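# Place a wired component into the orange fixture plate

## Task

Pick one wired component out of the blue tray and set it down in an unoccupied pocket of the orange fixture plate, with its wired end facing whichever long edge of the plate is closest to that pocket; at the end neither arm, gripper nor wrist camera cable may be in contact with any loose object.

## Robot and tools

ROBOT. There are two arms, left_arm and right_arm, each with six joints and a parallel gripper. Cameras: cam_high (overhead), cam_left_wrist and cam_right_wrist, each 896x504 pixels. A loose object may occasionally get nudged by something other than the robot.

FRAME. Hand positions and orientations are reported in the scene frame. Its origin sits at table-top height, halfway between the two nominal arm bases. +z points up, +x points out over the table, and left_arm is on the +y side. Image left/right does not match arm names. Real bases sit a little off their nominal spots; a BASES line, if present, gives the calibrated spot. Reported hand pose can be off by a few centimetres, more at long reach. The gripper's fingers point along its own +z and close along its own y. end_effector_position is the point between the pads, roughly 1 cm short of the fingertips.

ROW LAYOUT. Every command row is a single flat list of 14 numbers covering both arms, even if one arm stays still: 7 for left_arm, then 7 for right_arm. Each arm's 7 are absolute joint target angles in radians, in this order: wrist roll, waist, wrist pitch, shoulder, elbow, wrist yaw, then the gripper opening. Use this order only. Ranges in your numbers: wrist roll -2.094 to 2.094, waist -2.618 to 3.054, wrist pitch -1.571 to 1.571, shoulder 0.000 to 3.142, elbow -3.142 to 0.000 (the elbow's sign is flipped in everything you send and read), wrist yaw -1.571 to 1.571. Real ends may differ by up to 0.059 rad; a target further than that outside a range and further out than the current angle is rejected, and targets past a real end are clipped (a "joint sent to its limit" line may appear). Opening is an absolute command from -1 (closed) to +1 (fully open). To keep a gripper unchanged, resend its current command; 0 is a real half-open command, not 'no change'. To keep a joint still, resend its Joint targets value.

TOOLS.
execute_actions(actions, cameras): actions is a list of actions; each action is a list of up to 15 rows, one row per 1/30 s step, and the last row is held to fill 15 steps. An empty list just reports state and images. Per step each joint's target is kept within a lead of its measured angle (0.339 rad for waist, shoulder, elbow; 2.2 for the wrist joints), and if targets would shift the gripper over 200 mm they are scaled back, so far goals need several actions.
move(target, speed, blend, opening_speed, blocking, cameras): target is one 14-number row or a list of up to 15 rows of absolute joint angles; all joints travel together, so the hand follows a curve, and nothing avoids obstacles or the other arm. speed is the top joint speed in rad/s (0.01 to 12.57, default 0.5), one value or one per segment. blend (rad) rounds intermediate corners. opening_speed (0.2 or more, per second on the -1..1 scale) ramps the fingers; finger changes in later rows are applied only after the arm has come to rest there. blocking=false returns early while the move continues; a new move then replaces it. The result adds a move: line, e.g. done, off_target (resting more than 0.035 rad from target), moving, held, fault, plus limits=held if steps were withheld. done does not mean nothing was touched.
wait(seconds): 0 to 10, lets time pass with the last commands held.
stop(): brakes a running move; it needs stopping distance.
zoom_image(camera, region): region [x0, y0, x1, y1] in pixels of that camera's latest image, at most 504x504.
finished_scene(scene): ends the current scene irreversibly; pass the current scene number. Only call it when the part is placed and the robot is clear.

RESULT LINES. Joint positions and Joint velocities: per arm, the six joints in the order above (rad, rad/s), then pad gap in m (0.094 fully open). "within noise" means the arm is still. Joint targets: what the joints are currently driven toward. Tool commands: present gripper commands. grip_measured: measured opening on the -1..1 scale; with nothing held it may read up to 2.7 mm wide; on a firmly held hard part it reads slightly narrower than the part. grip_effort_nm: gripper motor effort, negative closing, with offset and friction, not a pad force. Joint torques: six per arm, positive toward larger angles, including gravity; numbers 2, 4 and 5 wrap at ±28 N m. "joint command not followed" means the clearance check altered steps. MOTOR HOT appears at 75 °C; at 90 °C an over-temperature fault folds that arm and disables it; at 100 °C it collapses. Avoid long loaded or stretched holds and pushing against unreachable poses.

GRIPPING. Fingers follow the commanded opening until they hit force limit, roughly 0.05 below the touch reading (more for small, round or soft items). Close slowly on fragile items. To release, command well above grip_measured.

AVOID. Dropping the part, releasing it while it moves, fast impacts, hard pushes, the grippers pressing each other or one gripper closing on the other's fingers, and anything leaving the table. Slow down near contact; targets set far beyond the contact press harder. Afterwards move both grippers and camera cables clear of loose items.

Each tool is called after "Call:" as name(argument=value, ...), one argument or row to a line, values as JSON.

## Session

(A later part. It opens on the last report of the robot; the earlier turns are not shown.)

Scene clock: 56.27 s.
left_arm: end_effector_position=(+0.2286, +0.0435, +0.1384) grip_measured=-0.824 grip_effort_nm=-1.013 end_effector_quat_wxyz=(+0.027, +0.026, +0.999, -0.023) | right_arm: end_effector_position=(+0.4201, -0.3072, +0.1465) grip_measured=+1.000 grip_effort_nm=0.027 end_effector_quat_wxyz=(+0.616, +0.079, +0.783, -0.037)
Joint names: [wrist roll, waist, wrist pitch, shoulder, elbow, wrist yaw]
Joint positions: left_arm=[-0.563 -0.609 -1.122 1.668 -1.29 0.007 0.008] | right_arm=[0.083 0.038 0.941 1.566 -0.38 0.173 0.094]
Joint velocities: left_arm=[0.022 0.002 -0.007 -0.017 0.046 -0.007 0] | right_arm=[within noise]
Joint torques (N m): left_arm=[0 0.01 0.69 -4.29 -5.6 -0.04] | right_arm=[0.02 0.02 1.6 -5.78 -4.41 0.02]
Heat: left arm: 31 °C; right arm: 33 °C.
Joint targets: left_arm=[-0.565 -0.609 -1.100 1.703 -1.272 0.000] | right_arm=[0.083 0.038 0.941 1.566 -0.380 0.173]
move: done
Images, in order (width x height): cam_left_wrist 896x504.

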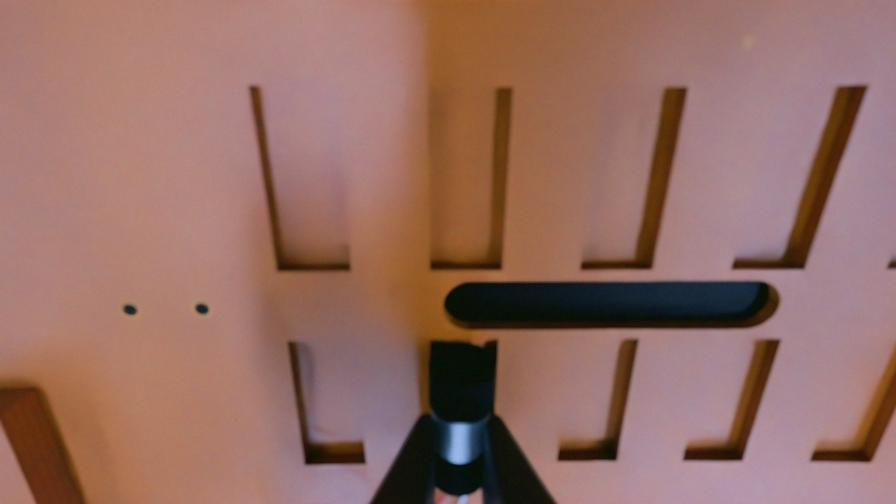

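Call:
move(
  target=[
    [-0.565,-0.609,-1.11,1.685,-1.283,0,-0.9,0.083,0.038,0.941,1.566,-0.38,0.173,1],
    [-0.565,-0.609,-1.11,1.685,-1.283,0,-0.5,0.083,0.038,0.941,1.566,-0.38,0.173,1],
  ],
  cameras=["cam_left_wrist"],
  opening_speed=0.2,
)

Call:
zoom_image(
  camera="cam_left_wrist",
  region=[350, 300, 580, 500],
)

Scene clock: 59.37 s.
left_arm: end_effector_position=(+0.2300, +0.0426, +0.1385) grip_measured=-0.502 grip_effort_nm=0.115 end_effector_quat_wxyz=(+0.030, +0.026, +0.999, -0.024) | right_arm: end_effector_position=(+0.4201, -0.3072, +0.1465) grip_measured=+1.000 grip_effort_nm=0.022 end_effector_quat_wxyz=(+0.616, +0.079, +0.783, -0.037)
Joint names: [wrist roll, waist, wrist pitch, shoulder, elbow, wrist yaw]
Joint positions: left_arm=[-0.563 -0.609 -1.115 1.668 -1.29 0.007 0.023] | right_arm=[0.083 0.038 0.941 1.566 -0.38 0.173 0.094]
Joint velocities: within noise
Joint torques (N m): left_arm=[0 -0.01 0.51 -5.71 -6.54 -0.04] | right_arm=[0.02 0.02 1.6 -5.79 -4.42 0.02]
Heat: left arm: 30 °C; right arm: 33 °C.
Joint targets: left_arm=[-0.565 -0.609 -1.110 1.685 -1.283 0.000] | right_arm=[0.083 0.038 0.941 1.566 -0.380 0.173]
move: done
Images, in order (width x height): cam_left_wrist 896x504.

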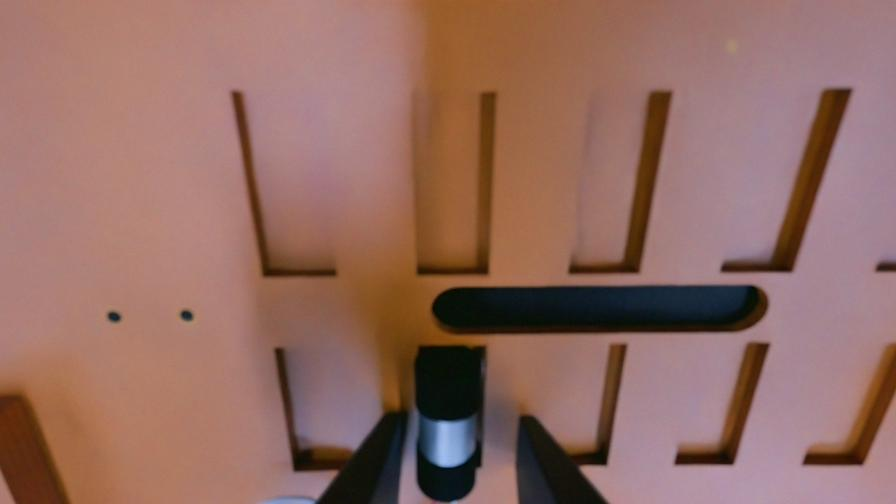

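Scaled by 2.191 from the camera's 896x504 image, which has a finer 1280x720 frame.

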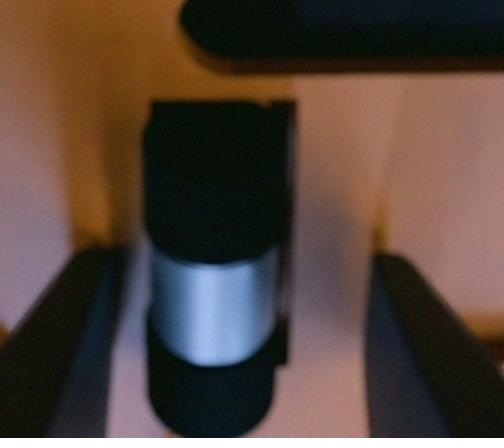

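Call:
move(
  target=[
    [-0.565,-0.609,-1.11,1.685,-1.283,0,-0.3,0.083,0.038,0.941,1.566,-0.38,0.173,1],
    [-0.565,-0.609,-1.3,1.66,-1.46,0,-0.3,0.083,0.038,0.941,1.566,-0.38,0.173,1],
    [-0.565,-0.609,-1.4,1.52,-1.43,0,-0.3,0.083,0.038,0.941,1.566,-0.38,0.173,1],
  ],
  cameras=["cam_left_wrist"],
  opening_speed=0.3,
  speed=0.3,
)

Call:
zoom_image(
  camera="cam_left_wrist",
  region=[340, 130, 640, 300],
)

Scene clock: 62.20 s.
left_arm: end_effector_position=(+0.2025, +0.0619, +0.2116) grip_measured=-0.302 grip_effort_nm=0.110 end_effector_quat_wxyz=(+0.034, +0.026, +0.999, -0.027) | right_arm: end_effector_position=(+0.4201, -0.3072, +0.1465) grip_measured=+1.000 grip_effort_nm=0.017 end_effector_quat_wxyz=(+0.616, +0.079, +0.783, -0.037)
Joint names: [wrist roll, waist, wrist pitch, shoulder, elbow, wrist yaw]
Joint positions: left_arm=[-0.563 -0.609 -1.391 1.533 -1.44 0.007 0.033] | right_arm=[0.083 0.038 0.941 1.566 -0.38 0.173 0.094]
Joint velocities: within noise
Joint torques (N m): left_arm=[-0.01 0.02 0.38 -6.78 -6.2 -0.03] | right_arm=[0.02 0.01 1.6 -5.79 -4.41 0.02]
Heat: left arm: 30 °C; right arm: 33 °C.
Joint targets: left_arm=[-0.565 -0.609 -1.400 1.520 -1.430 0.000] | right_arm=[0.083 0.038 0.941 1.566 -0.380 0.173]
move: done
Images, in order (width x height): cam_left_wrist 896x504.

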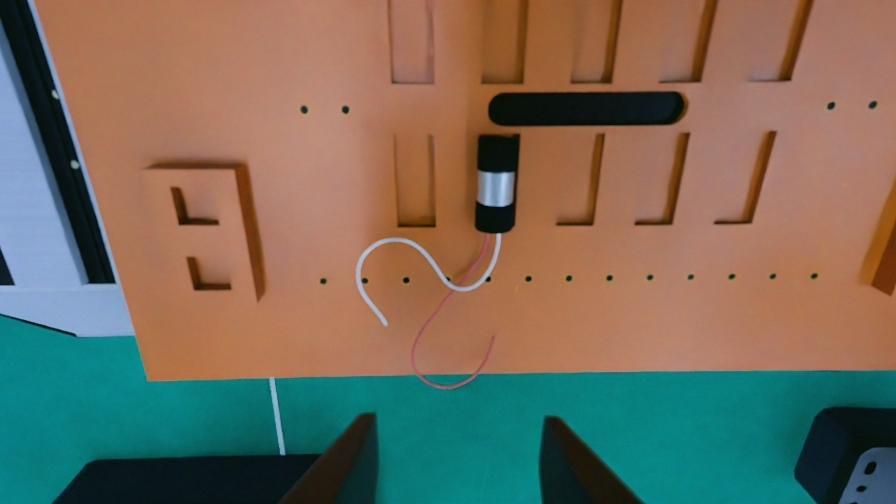

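Scaled by 1.680 from the camera's 896x504 image, which has a finer 1280x720 frame.

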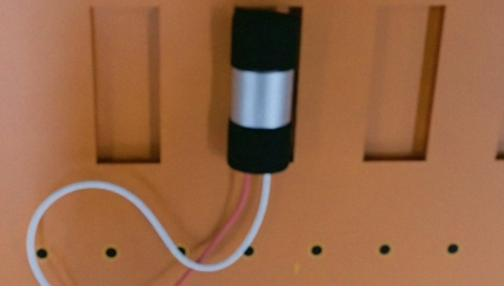

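Call:
finished_scene(
  scene=1,
)

The scene is finished: the task was done.


## Next scene

The same job, from a new start.

Call:
execute_actions(
  actions=[],
)

Call:
zoom_image(
  camera="cam_high",
  region=[160, 310, 280, 400],
)

Call:
zoom_image(
  camera="cam_high",
  region=[280, 310, 480, 420],
)

Scene clock: 0.00 s.
left_arm: end_effector_position=(+0.2103, +0.0888, +0.2578) grip_measured=+1.000 grip_effort_nm=n/a end_effector_quat_wxyz=(+0.521, +0.100, +0.846, -0.046) | right_arm: end_effector_position=(+0.3464, -0.1866, +0.3245) grip_measured=+1.000 grip_effort_nm=n/a end_effector_quat_wxyz=(+0.587, -0.051, +0.806, +0.050)
Joint names: [wrist roll, waist, wrist pitch, shoulder, elbow, wrist yaw]
Joint positions: left_arm=[-0.336 -0.903 -0.514 0.734 -0.662 -0.615 0.094] | right_arm=[0.106 0.434 -0.245 0.937 -0.861 0.254 0.094]
Joint velocities: within noise
Joint torques (N m): no reading
Heat: left arm: 25 °C; right arm: 29 °C.
Joint targets: left_arm=[-0.337 -0.903 -0.522 0.728 -0.668 -0.620] | right_arm=[0.105 0.434 -0.253 0.930 -0.868 0.255]
Tool commands: left_gripper/opening=+1.0 right_gripper/opening=+1.0

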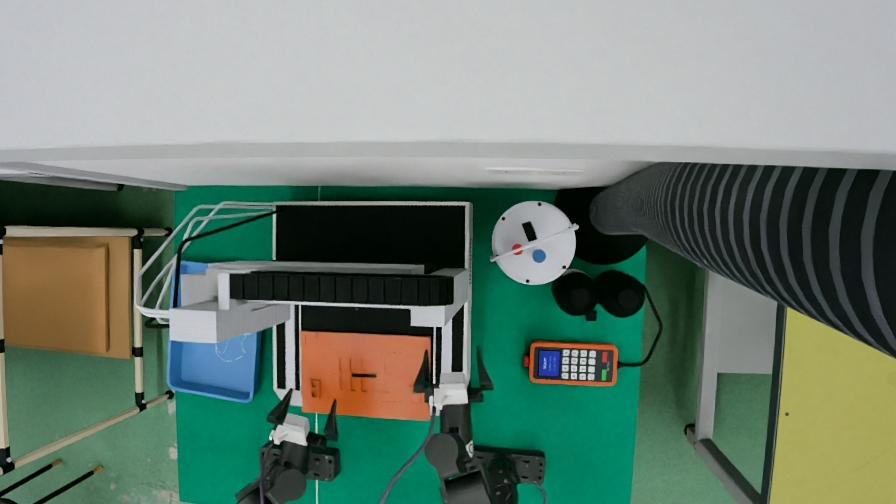

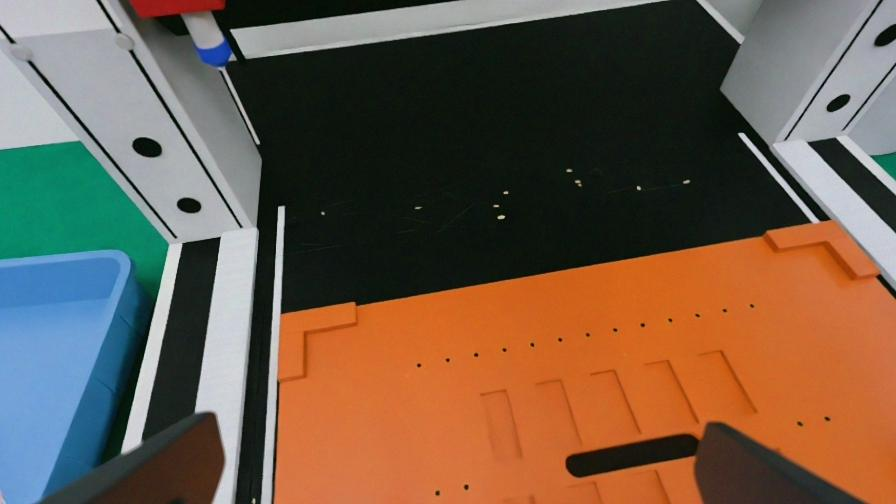

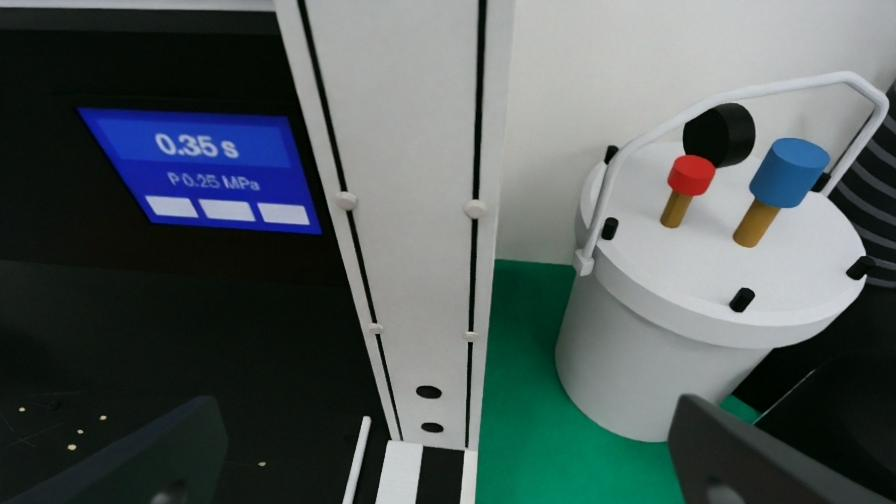

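Scaled by 4.200 from the camera's 896x504 image, which has a finer 1280x720 frame.

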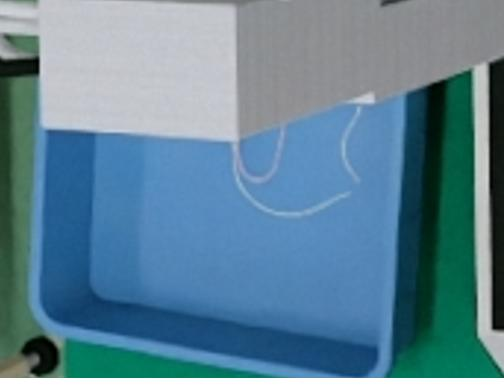

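Scaled by 2.520 from the camera's 896x504 image, which has a finer 1280x720 frame.

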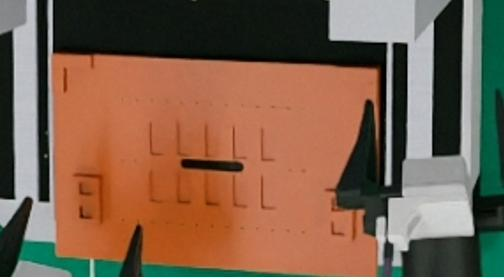

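Call:
move(
  target=[
    [-0.04,0.62,-1.15,1.5,-1.55,0,1,0.106,0.434,-0.245,0.937,-0.861,0.254,1],
  ],
  speed=1.0,
  cameras=["cam_high","cam_left_wrist"],
)

Scene clock: 2.60 s.
left_arm: end_effector_position=(+0.2597, +0.4296, +0.2684) grip_measured=+1.000 grip_effort_nm=0.012 end_effector_quat_wxyz=(+0.221, -0.318, +0.919, +0.068) | right_arm: end_effector_position=(+0.3464, -0.1866, +0.3245) grip_measured=+1.000 grip_effort_nm=0.017 end_effector_quat_wxyz=(+0.587, -0.051, +0.806, +0.050)
Joint names: [wrist roll, waist, wrist pitch, shoulder, elbow, wrist yaw]
Joint positions: left_arm=[-0.048 0.621 -1.14 1.489 -1.525 -0.006 0.094] | right_arm=[0.106 0.434 -0.245 0.937 -0.861 0.254 0.094]
Joint velocities: within noise
Joint torques (N m): left_arm=[0.11 -0.1 1.12 -4.74 -10.02 0.11] | right_arm=[0.03 -0.06 1.53 -2.33 -6.57 0.04]
Heat: left arm: 25 °C; right arm: 29 °C.
Joint targets: left_arm=[-0.040 0.620 -1.150 1.500 -1.550 0.000] | right_arm=[0.106 0.434 -0.245 0.937 -0.861 0.254]
move: done
Images, in order (width x height): cam_high 896x504, cam_left_wrist 896x504.

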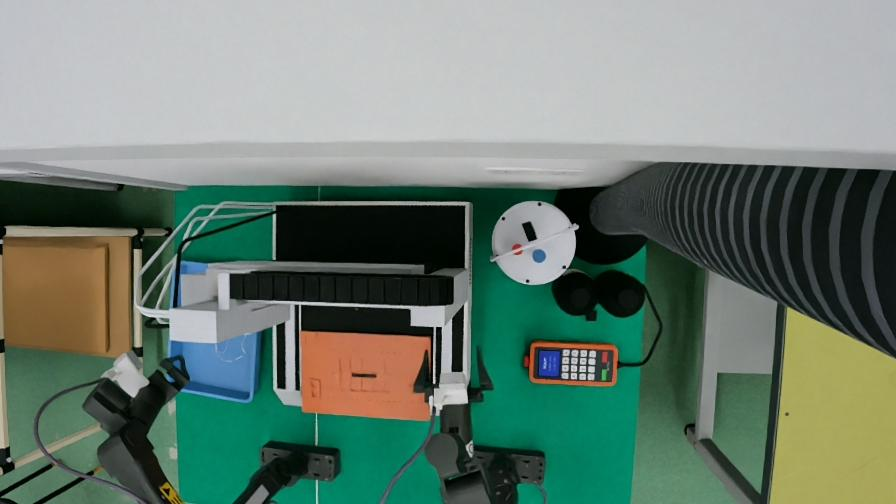

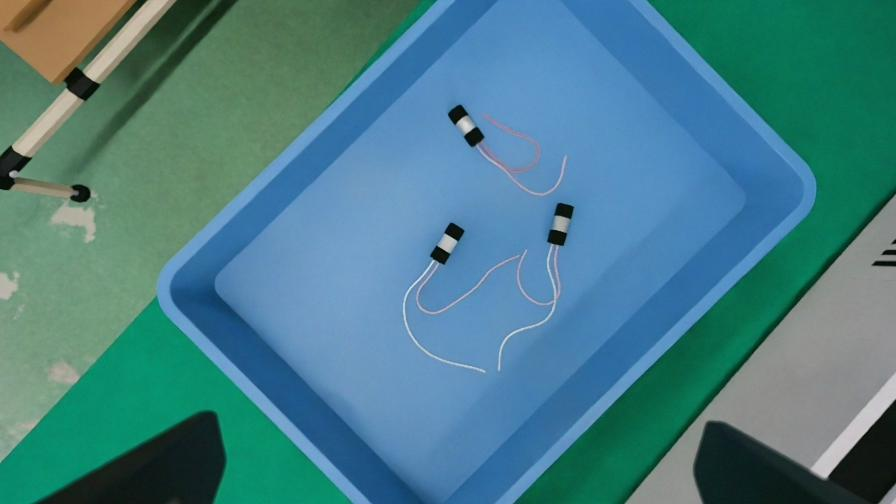

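Call:
move(
  target=[
    [0.447,0.637,-1.017,2.083,-1.578,0,0.4,0.106,0.434,-0.245,0.937,-0.861,0.254,1],
  ],
  speed=0.7,
  cameras=["cam_left_wrist"],
)

Scene clock: 5.43 s.
left_arm: end_effector_position=(+0.2931, +0.4573, +0.0728) grip_measured=+0.401 grip_effort_nm=-0.056 end_effector_quat_wxyz=(+0.010, -0.093, +0.996, +0.009) | right_arm: end_effector_position=(+0.3464, -0.1866, +0.3245) grip_measured=+1.000 grip_effort_nm=0.027 end_effector_quat_wxyz=(+0.587, -0.051, +0.806, +0.050)
Joint names: [wrist roll, waist, wrist pitch, shoulder, elbow, wrist yaw]
Joint positions: left_arm=[0.438 0.63 -1.029 2.072 -1.557 -0.005 0.066] | right_arm=[0.106 0.434 -0.245 0.937 -0.861 0.254 0.094]
Joint velocities: within noise
Joint torques (N m): left_arm=[0.11 0.7 0.45 -9.29 -8.94 0.08] | right_arm=[0.03 -0.06 1.53 -2.35 -6.57 0.04]
Heat: left arm: 25 °C; right arm: 29 °C.
Joint targets: left_arm=[0.447 0.637 -1.017 2.083 -1.578 0.000] | right_arm=[0.106 0.434 -0.245 0.937 -0.861 0.254]
move: done
Images, in order (width x height): cam_left_wrist 896x504.

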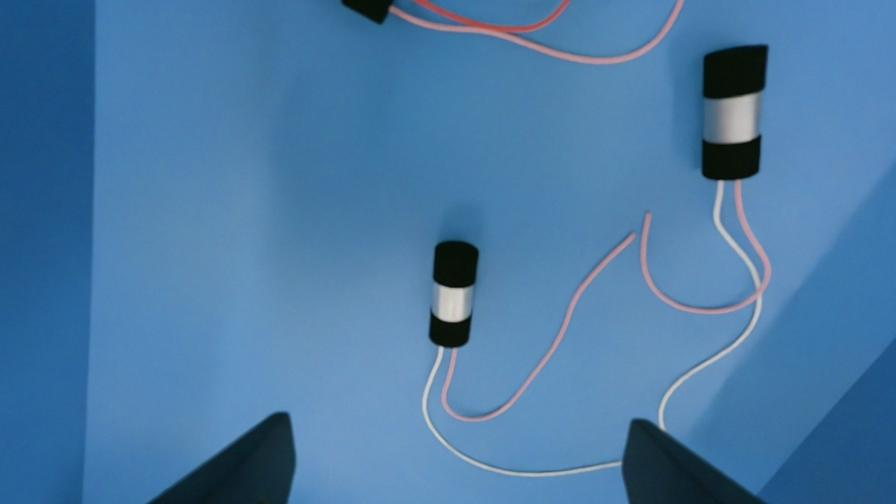

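Call:
move(
  target=[
    [0.509,0.637,-0.834,2.147,-1.437,0,0.4,0.106,0.434,-0.245,0.937,-0.861,0.254,1],
  ],
  speed=0.35,
  cameras=["cam_left_wrist"],
)

Scene clock: 7.10 s.
left_arm: end_effector_position=(+0.2942, +0.4580, +0.0261) grip_measured=+0.401 grip_effort_nm=-0.051 end_effector_quat_wxyz=(+0.016, -0.062, +0.998, +0.013) | right_arm: end_effector_position=(+0.3464, -0.1866, +0.3245) grip_measured=+1.000 grip_effort_nm=0.017 end_effector_quat_wxyz=(+0.587, -0.051, +0.806, +0.050)
Joint names: [wrist roll, waist, wrist pitch, shoulder, elbow, wrist yaw]
Joint positions: left_arm=[0.501 0.63 -0.847 2.127 -1.444 -0.005 0.066] | right_arm=[0.106 0.434 -0.245 0.937 -0.861 0.254 0.094]
Joint velocities: within noise
Joint torques (N m): left_arm=[0.1 0.7 0.43 -8.7 -6.01 0.08] | right_arm=[0.03 -0.05 1.52 -2.33 -6.57 0.04]
Heat: left arm: 25 °C; right arm: 29 °C.
Joint targets: left_arm=[0.509 0.637 -0.834 2.147 -1.437 0.000] | right_arm=[0.106 0.434 -0.245 0.937 -0.861 0.254]
move: done
Images, in order (width x height): cam_left_wrist 896x504.

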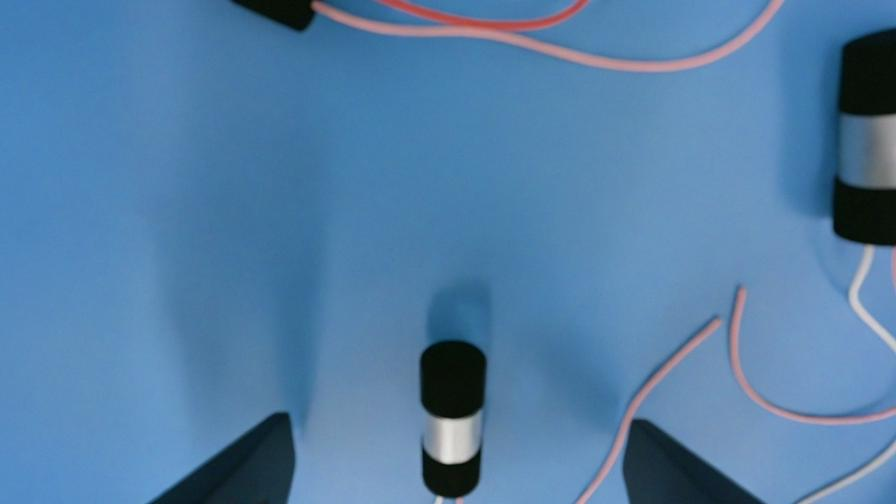

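Call:
move(
  target=[
    [0.505,0.632,-0.84,2.135,-1.442,0,-0.9,0.106,0.434,-0.245,0.937,-0.861,0.254,1],
  ],
  opening_speed=0.7,
  cameras=["cam_left_wrist"],
)

Scene clock: 9.30 s.
left_arm: end_effector_position=(+0.2942, +0.4581, +0.0261) grip_measured=-0.816 grip_effort_nm=-0.974 end_effector_quat_wxyz=(+0.016, -0.062, +0.998, +0.013) | right_arm: end_effector_position=(+0.3464, -0.1866, +0.3245) grip_measured=+1.000 grip_effort_nm=0.022 end_effector_quat_wxyz=(+0.587, -0.051, +0.806, +0.050)
Joint names: [wrist roll, waist, wrist pitch, shoulder, elbow, wrist yaw]
Joint positions: left_arm=[0.501 0.63 -0.846 2.127 -1.444 -0.005 0.009] | right_arm=[0.106 0.434 -0.245 0.937 -0.861 0.254 0.094]
Joint velocities: within noise
Joint torques (N m): left_arm=[0.06 0.23 0.44 -9.65 -6.45 0.08] | right_arm=[0.03 -0.06 1.53 -2.35 -6.57 0.04]
Heat: left arm: 26 °C; right arm: 29 °C.
Joint targets: left_arm=[0.505 0.632 -0.840 2.135 -1.442 0.000] | right_arm=[0.106 0.434 -0.245 0.937 -0.861 0.254]
move: done
Images, in order (width x height): cam_left_wrist 896x504.

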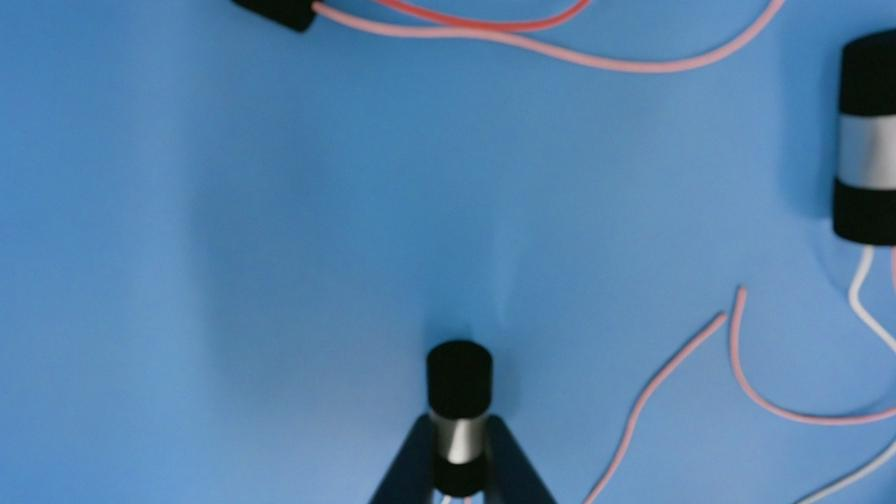

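Call:
move(
  target=[
    [0.505,0.632,-1.0,2.0,-1.53,0,-0.9,0.106,0.434,-0.245,0.937,-0.861,0.254,1],
    [0.3,0.5,-1.4,1.55,-1.5,0,-0.9,0.106,0.434,-0.245,0.937,-0.861,0.254,1],
    [-0.4,-0.4,-1.38,1.48,-1.42,0,-0.9,0.106,0.434,-0.245,0.937,-0.861,0.254,1],
    [-0.637,-0.684,-1.206,1.63,-1.312,0,-0.9,0.106,0.434,-0.245,0.937,-0.861,0.254,1],
  ],
  speed=0.9,
  blend=0.1,
  cameras=["cam_left_wrist"],
)

Call:
zoom_image(
  camera="cam_left_wrist",
  region=[250, 230, 700, 500],
)

Scene clock: 12.73 s.
left_arm: end_effector_position=(+0.2018, +0.0347, +0.1561) grip_measured=-0.819 grip_effort_nm=-0.999 end_effector_quat_wxyz=(+0.016, +0.032, +0.999, -0.016) | right_arm: end_effector_position=(+0.3464, -0.1866, +0.3245) grip_measured=+1.000 grip_effort_nm=0.022 end_effector_quat_wxyz=(+0.587, -0.051, +0.806, +0.050)
Joint names: [wrist roll, waist, wrist pitch, shoulder, elbow, wrist yaw]
Joint positions: left_arm=[-0.628 -0.686 -1.217 1.626 -1.316 0.006 0.009] | right_arm=[0.106 0.434 -0.245 0.937 -0.861 0.254 0.094]
Joint velocities: within noise
Joint torques (N m): left_arm=[-0.08 0.25 0.49 -6.15 -6.83 -0.02] | right_arm=[0.03 -0.06 1.52 -2.35 -6.58 0.04]
Heat: left arm: 26 °C; right arm: 29 °C.
Joint targets: left_arm=[-0.637 -0.684 -1.206 1.630 -1.312 0.000] | right_arm=[0.106 0.434 -0.245 0.937 -0.861 0.254]
move: done; blend cut to 0.08 rad at target 1
Images, in order (width x height): cam_left_wrist 896x504.

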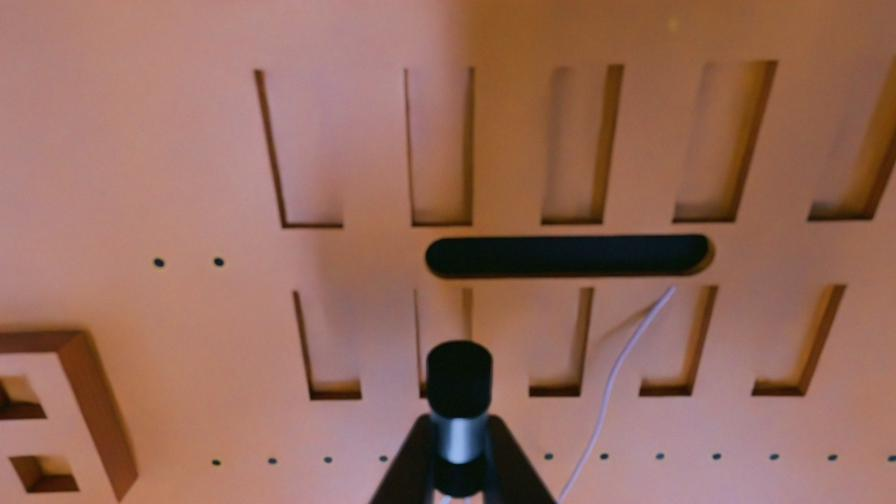

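Scaled by 1.120 from the camera's 896x504 image, which has a finer 1280x720 frame.

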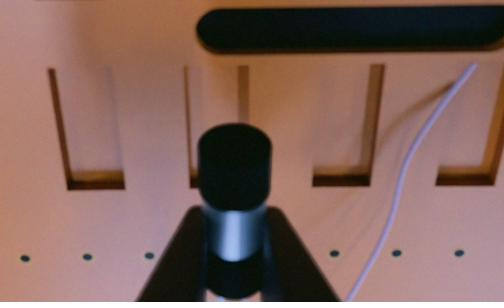

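Call:
move(
  target=[
    [-0.61,-0.660,-1.163,1.65,-1.270,0,-0.9,0.106,0.434,-0.245,0.937,-0.861,0.254,1],
  ],
  speed=0.15,
  cameras=["cam_left_wrist"],
)

Call:
zoom_image(
  camera="cam_left_wrist",
  region=[250, 230, 700, 500],
)

Scene clock: 14.17 s.
left_arm: end_effector_position=(+0.2063, +0.0387, +0.1449) grip_measured=-0.819 grip_effort_nm=-1.009 end_effector_quat_wxyz=(+0.015, +0.027, +0.999, -0.015) | right_arm: end_effector_position=(+0.3464, -0.1866, +0.3245) grip_measured=+1.000 grip_effort_nm=0.027 end_effector_quat_wxyz=(+0.587, -0.051, +0.806, +0.050)
Joint names: [wrist roll, waist, wrist pitch, shoulder, elbow, wrist yaw]
Joint positions: left_arm=[-0.618 -0.666 -1.174 1.635 -1.281 0.006 0.009] | right_arm=[0.106 0.434 -0.245 0.937 -0.861 0.254 0.094]
Joint velocities: within noise
Joint torques (N m): left_arm=[0.09 0.68 0.51 -5.31 -6.26 -0.02] | right_arm=[0.03 -0.06 1.52 -2.35 -6.57 0.04]
Heat: left arm: 26 °C; right arm: 29 °C.
Joint targets: left_arm=[-0.610 -0.660 -1.163 1.650 -1.270 0.000] | right_arm=[0.106 0.434 -0.245 0.937 -0.861 0.254]
move: done
Images, in order (width x height): cam_left_wrist 896x504.

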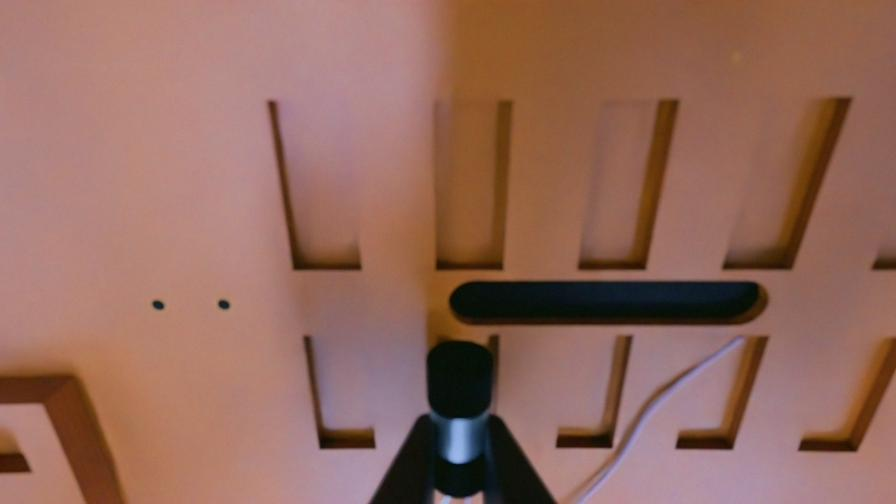

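Scaled by 1.120 from the camera's 896x504 image, which has a finer 1280x720 frame.

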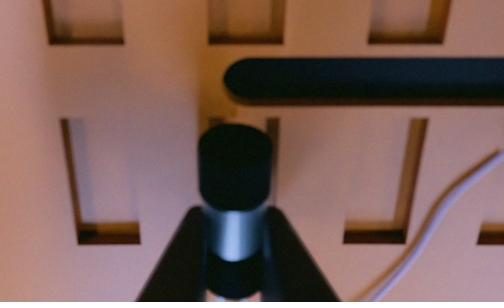

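Call:
move(
  target=[
    [-0.63,-0.677,-1.163,1.65,-1.270,0,-0.9,0.106,0.434,-0.245,0.937,-0.861,0.254,1],
    [-0.63,-0.677,-1.147,1.65,-1.254,0,-0.9,0.106,0.434,-0.245,0.937,-0.861,0.254,1],
  ],
  speed=0.08,
  cameras=["cam_left_wrist"],
)

Call:
zoom_image(
  camera="cam_left_wrist",
  region=[350, 300, 580, 500],
)

Scene clock: 15.33 s.
left_arm: end_effector_position=(+0.2051, +0.0382, +0.1410) grip_measured=-0.819 grip_effort_nm=-1.009 end_effector_quat_wxyz=(+0.015, +0.027, +0.999, -0.015) | right_arm: end_effector_position=(+0.3464, -0.1866, +0.3245) grip_measured=+1.000 grip_effort_nm=0.022 end_effector_quat_wxyz=(+0.587, -0.051, +0.806, +0.050)
Joint names: [wrist roll, waist, wrist pitch, shoulder, elbow, wrist yaw]
Joint positions: left_arm=[-0.622 -0.67 -1.159 1.635 -1.265 0.006 0.009] | right_arm=[0.106 0.434 -0.245 0.937 -0.861 0.254 0.094]
Joint velocities: within noise
Joint torques (N m): left_arm=[-0.05 -0.64 0.51 -5.31 -6.17 -0.01] | right_arm=[0.03 -0.06 1.53 -2.33 -6.57 0.04]
Heat: left arm: 26 °C; right arm: 29 °C.
Joint targets: left_arm=[-0.630 -0.677 -1.147 1.650 -1.254 0.000] | right_arm=[0.106 0.434 -0.245 0.937 -0.861 0.254]
move: done
Images, in order (width x height): cam_left_wrist 896x504.

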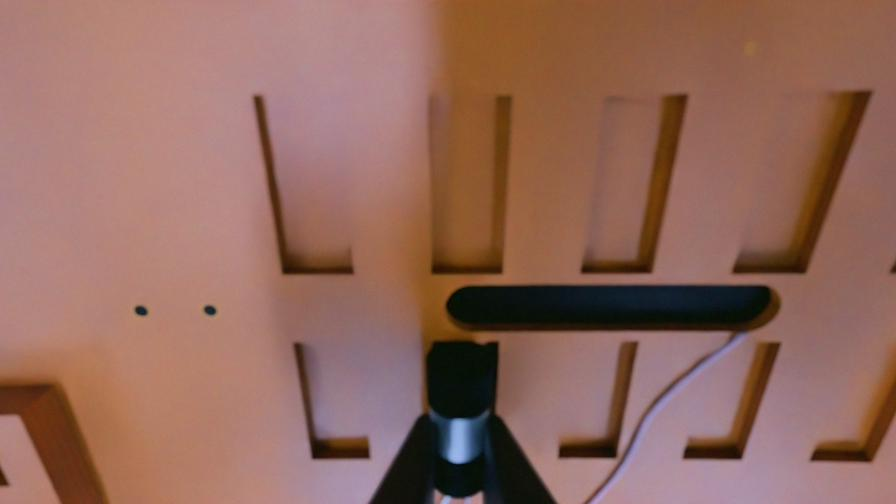

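Scaled by 2.191 from the camera's 896x504 image, which has a finer 1280x720 frame.

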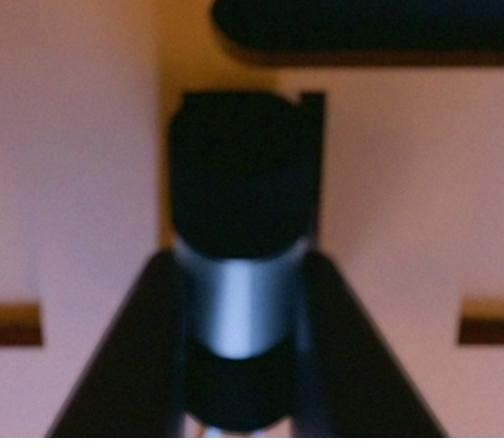

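Call:
move(
  target=[
    [-0.633,-0.682,-1.147,1.65,-1.254,0,-0.9,0.106,0.434,-0.245,0.937,-0.861,0.254,1],
    [-0.633,-0.682,-1.138,1.65,-1.244,0,-0.9,0.106,0.434,-0.245,0.937,-0.861,0.254,1],
  ],
  speed=0.06,
  cameras=["cam_left_wrist"],
)

Call:
zoom_image(
  camera="cam_left_wrist",
  region=[350, 300, 580, 500],
)

Scene clock: 16.30 s.
left_arm: end_effector_position=(+0.2039, +0.0373, +0.1387) grip_measured=-0.819 grip_effort_nm=-1.013 end_effector_quat_wxyz=(+0.015, +0.028, +0.999, -0.015) | right_arm: end_effector_position=(+0.3464, -0.1866, +0.3245) grip_measured=+1.000 grip_effort_nm=0.022 end_effector_quat_wxyz=(+0.587, -0.051, +0.806, +0.050)
Joint names: [wrist roll, waist, wrist pitch, shoulder, elbow, wrist yaw]
Joint positions: left_arm=[-0.625 -0.675 -1.15 1.635 -1.256 0.006 0.009] | right_arm=[0.106 0.434 -0.245 0.937 -0.861 0.254 0.094]
Joint velocities: within noise
Joint torques (N m): left_arm=[-0.04 -0.64 0.51 -5.3 -6.12 -0.02] | right_arm=[0.03 -0.06 1.53 -2.33 -6.58 0.05]
Heat: left arm: 26 °C; right arm: 29 °C.
Joint targets: left_arm=[-0.633 -0.682 -1.138 1.650 -1.244 0.000] | right_arm=[0.106 0.434 -0.245 0.937 -0.861 0.254]
move: done
Images, in order (width x height): cam_left_wrist 896x504.

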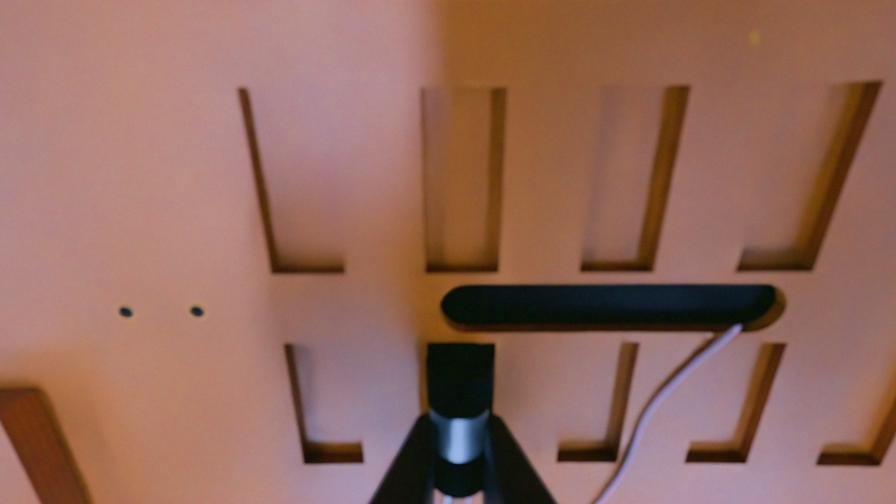

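Scaled by 2.191 from the camera's 896x504 image, which has a finer 1280x720 frame.

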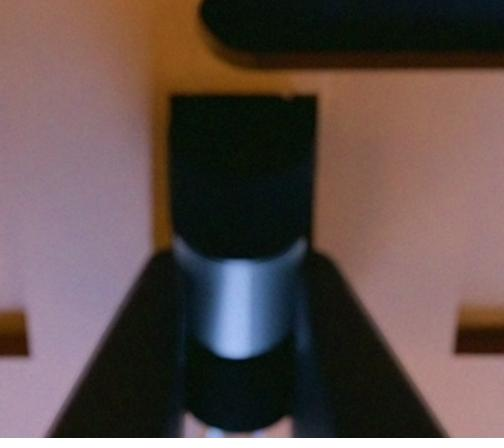

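Call:
move(
  target=[
    [-0.633,-0.681,-1.122,1.65,-1.226,0,-0.9,0.106,0.434,-0.245,0.937,-0.861,0.254,1],
  ],
  speed=0.06,
  cameras=["cam_left_wrist"],
)

Call:
zoom_image(
  camera="cam_left_wrist",
  region=[350, 300, 580, 500],
)

Scene clock: 17.10 s.
left_arm: end_effector_position=(+0.2039, +0.0373, +0.1376) grip_measured=-0.819 grip_effort_nm=-1.013 end_effector_quat_wxyz=(+0.015, +0.028, +0.999, -0.015) | right_arm: end_effector_position=(+0.3464, -0.1866, +0.3245) grip_measured=+1.000 grip_effort_nm=0.027 end_effector_quat_wxyz=(+0.587, -0.051, +0.806, +0.050)
Joint names: [wrist roll, waist, wrist pitch, shoulder, elbow, wrist yaw]
Joint positions: left_arm=[-0.626 -0.675 -1.145 1.635 -1.252 0.006 0.009] | right_arm=[0.106 0.434 -0.245 0.937 -0.861 0.254 0.094]
Joint velocities: within noise
Joint torques (N m): left_arm=[-0.06 -0.53 0.63 -5.27 -4.93 -0.02] | right_arm=[0.03 -0.05 1.53 -2.35 -6.57 0.04]
Heat: left arm: 26 °C; right arm: 29 °C.
Joint targets: left_arm=[-0.633 -0.681 -1.122 1.650 -1.226 0.000] | right_arm=[0.106 0.434 -0.245 0.937 -0.861 0.254]
move: done
Images, in order (width x height): cam_left_wrist 896x504.

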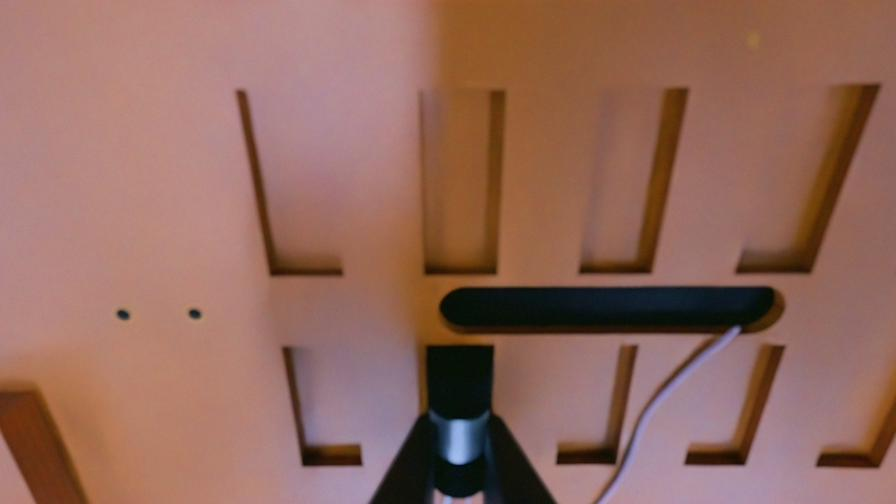

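Scaled by 2.191 from the camera's 896x504 image, which has a finer 1280x720 frame.

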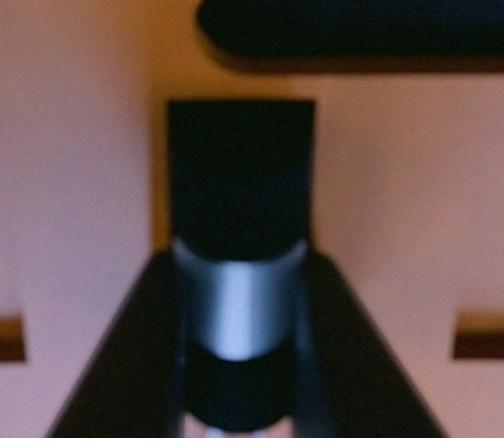

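Call:
move(
  target=[
    [-0.628,-0.675,-1.135,1.645,-1.242,0,-0.9,0.106,0.434,-0.245,0.937,-0.861,0.254,1],
    [-0.628,-0.675,-1.135,1.645,-1.242,0,-0.45,0.106,0.434,-0.245,0.937,-0.861,0.254,1],
  ],
  opening_speed=0.25,
  cameras=["cam_left_wrist"],
)

Call:
zoom_image(
  camera="cam_left_wrist",
  region=[350, 300, 580, 500],
)

Scene clock: 20.00 s.
left_arm: end_effector_position=(+0.2050, +0.0361, +0.1377) grip_measured=-0.452 grip_effort_nm=0.105 end_effector_quat_wxyz=(+0.017, +0.028, +0.999, -0.018) | right_arm: end_effector_position=(+0.3464, -0.1866, +0.3245) grip_measured=+1.000 grip_effort_nm=0.022 end_effector_quat_wxyz=(+0.587, -0.051, +0.806, +0.050)
Joint names: [wrist roll, waist, wrist pitch, shoulder, elbow, wrist yaw]
Joint positions: left_arm=[-0.626 -0.675 -1.138 1.635 -1.252 0.007 0.026] | right_arm=[0.106 0.434 -0.245 0.937 -0.861 0.254 0.094]
Joint velocities: within noise
Joint torques (N m): left_arm=[-0.01 0.05 0.43 -5.7 -6.32 -0.02] | right_arm=[0.02 -0.06 1.53 -2.35 -6.56 0.04]
Heat: left arm: 26 °C; right arm: 29 °C.
Joint targets: left_arm=[-0.628 -0.675 -1.135 1.645 -1.242 0.000] | right_arm=[0.106 0.434 -0.245 0.937 -0.861 0.254]
move: done
Images, in order (width x height): cam_left_wrist 896x504.

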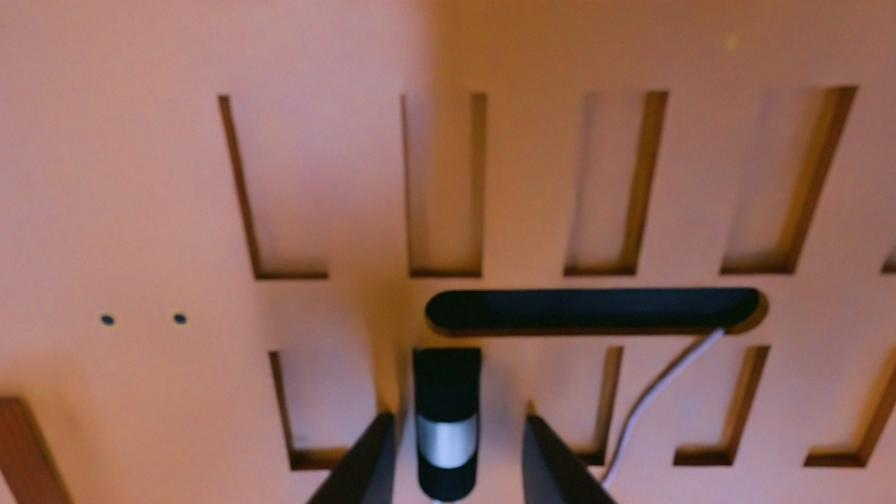

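Scaled by 2.191 from the camera's 896x504 image, which has a finer 1280x720 frame.

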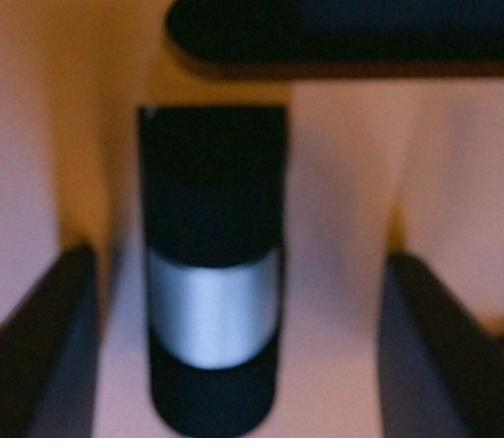

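Call:
move(
  target=[
    [-0.628,-0.675,-1.3,1.62,-1.41,0,-0.45,0.106,0.434,-0.245,0.937,-0.861,0.254,1],
    [-0.628,-0.675,-1.4,1.45,-1.38,0,-0.45,0.106,0.434,-0.245,0.937,-0.861,0.254,1],
  ],
  speed=0.35,
  cameras=["cam_left_wrist"],
)

Call:
zoom_image(
  camera="cam_left_wrist",
  region=[340, 130, 640, 300],
)

Scene clock: 21.73 s.
left_arm: end_effector_position=(+0.1802, +0.0561, +0.2154) grip_measured=-0.451 grip_effort_nm=0.100 end_effector_quat_wxyz=(+0.040, +0.028, +0.998, -0.035) | right_arm: end_effector_position=(+0.3464, -0.1866, +0.3245) grip_measured=+1.000 grip_effort_nm=0.027 end_effector_quat_wxyz=(+0.587, -0.051, +0.806, +0.050)
Joint names: [wrist roll, waist, wrist pitch, shoulder, elbow, wrist yaw]
Joint positions: left_arm=[-0.626 -0.675 -1.391 1.464 -1.39 0.007 0.026] | right_arm=[0.106 0.434 -0.245 0.937 -0.861 0.254 0.094]
Joint velocities: within noise
Joint torques (N m): left_arm=[-0.01 0.05 0.46 -6.12 -6.38 -0.03] | right_arm=[0.03 -0.05 1.52 -2.35 -6.57 0.04]
Heat: left arm: 26 °C; right arm: 29 °C.
Joint targets: left_arm=[-0.628 -0.675 -1.400 1.450 -1.380 0.000] | right_arm=[0.106 0.434 -0.245 0.937 -0.861 0.254]
move: done
Images, in order (width x height): cam_left_wrist 896x504.

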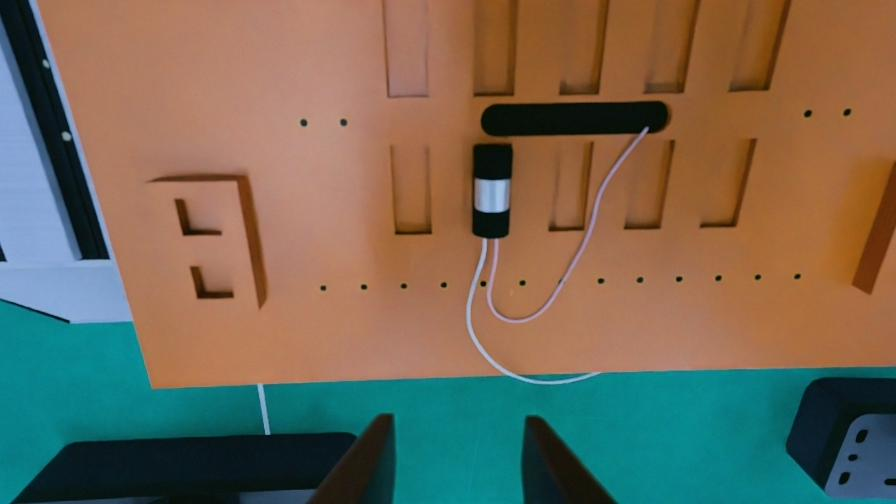

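Scaled by 1.680 from the camera's 896x504 image, which has a finer 1280x720 frame.

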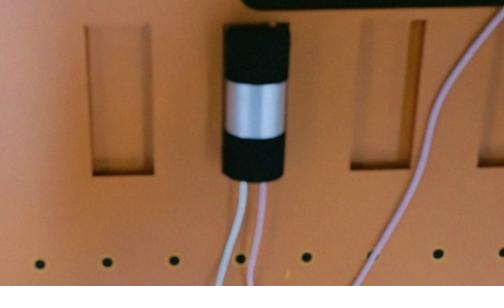

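Seated.

Call:
finished_scene(
  scene=2,
)

The scene is finished: the task was done.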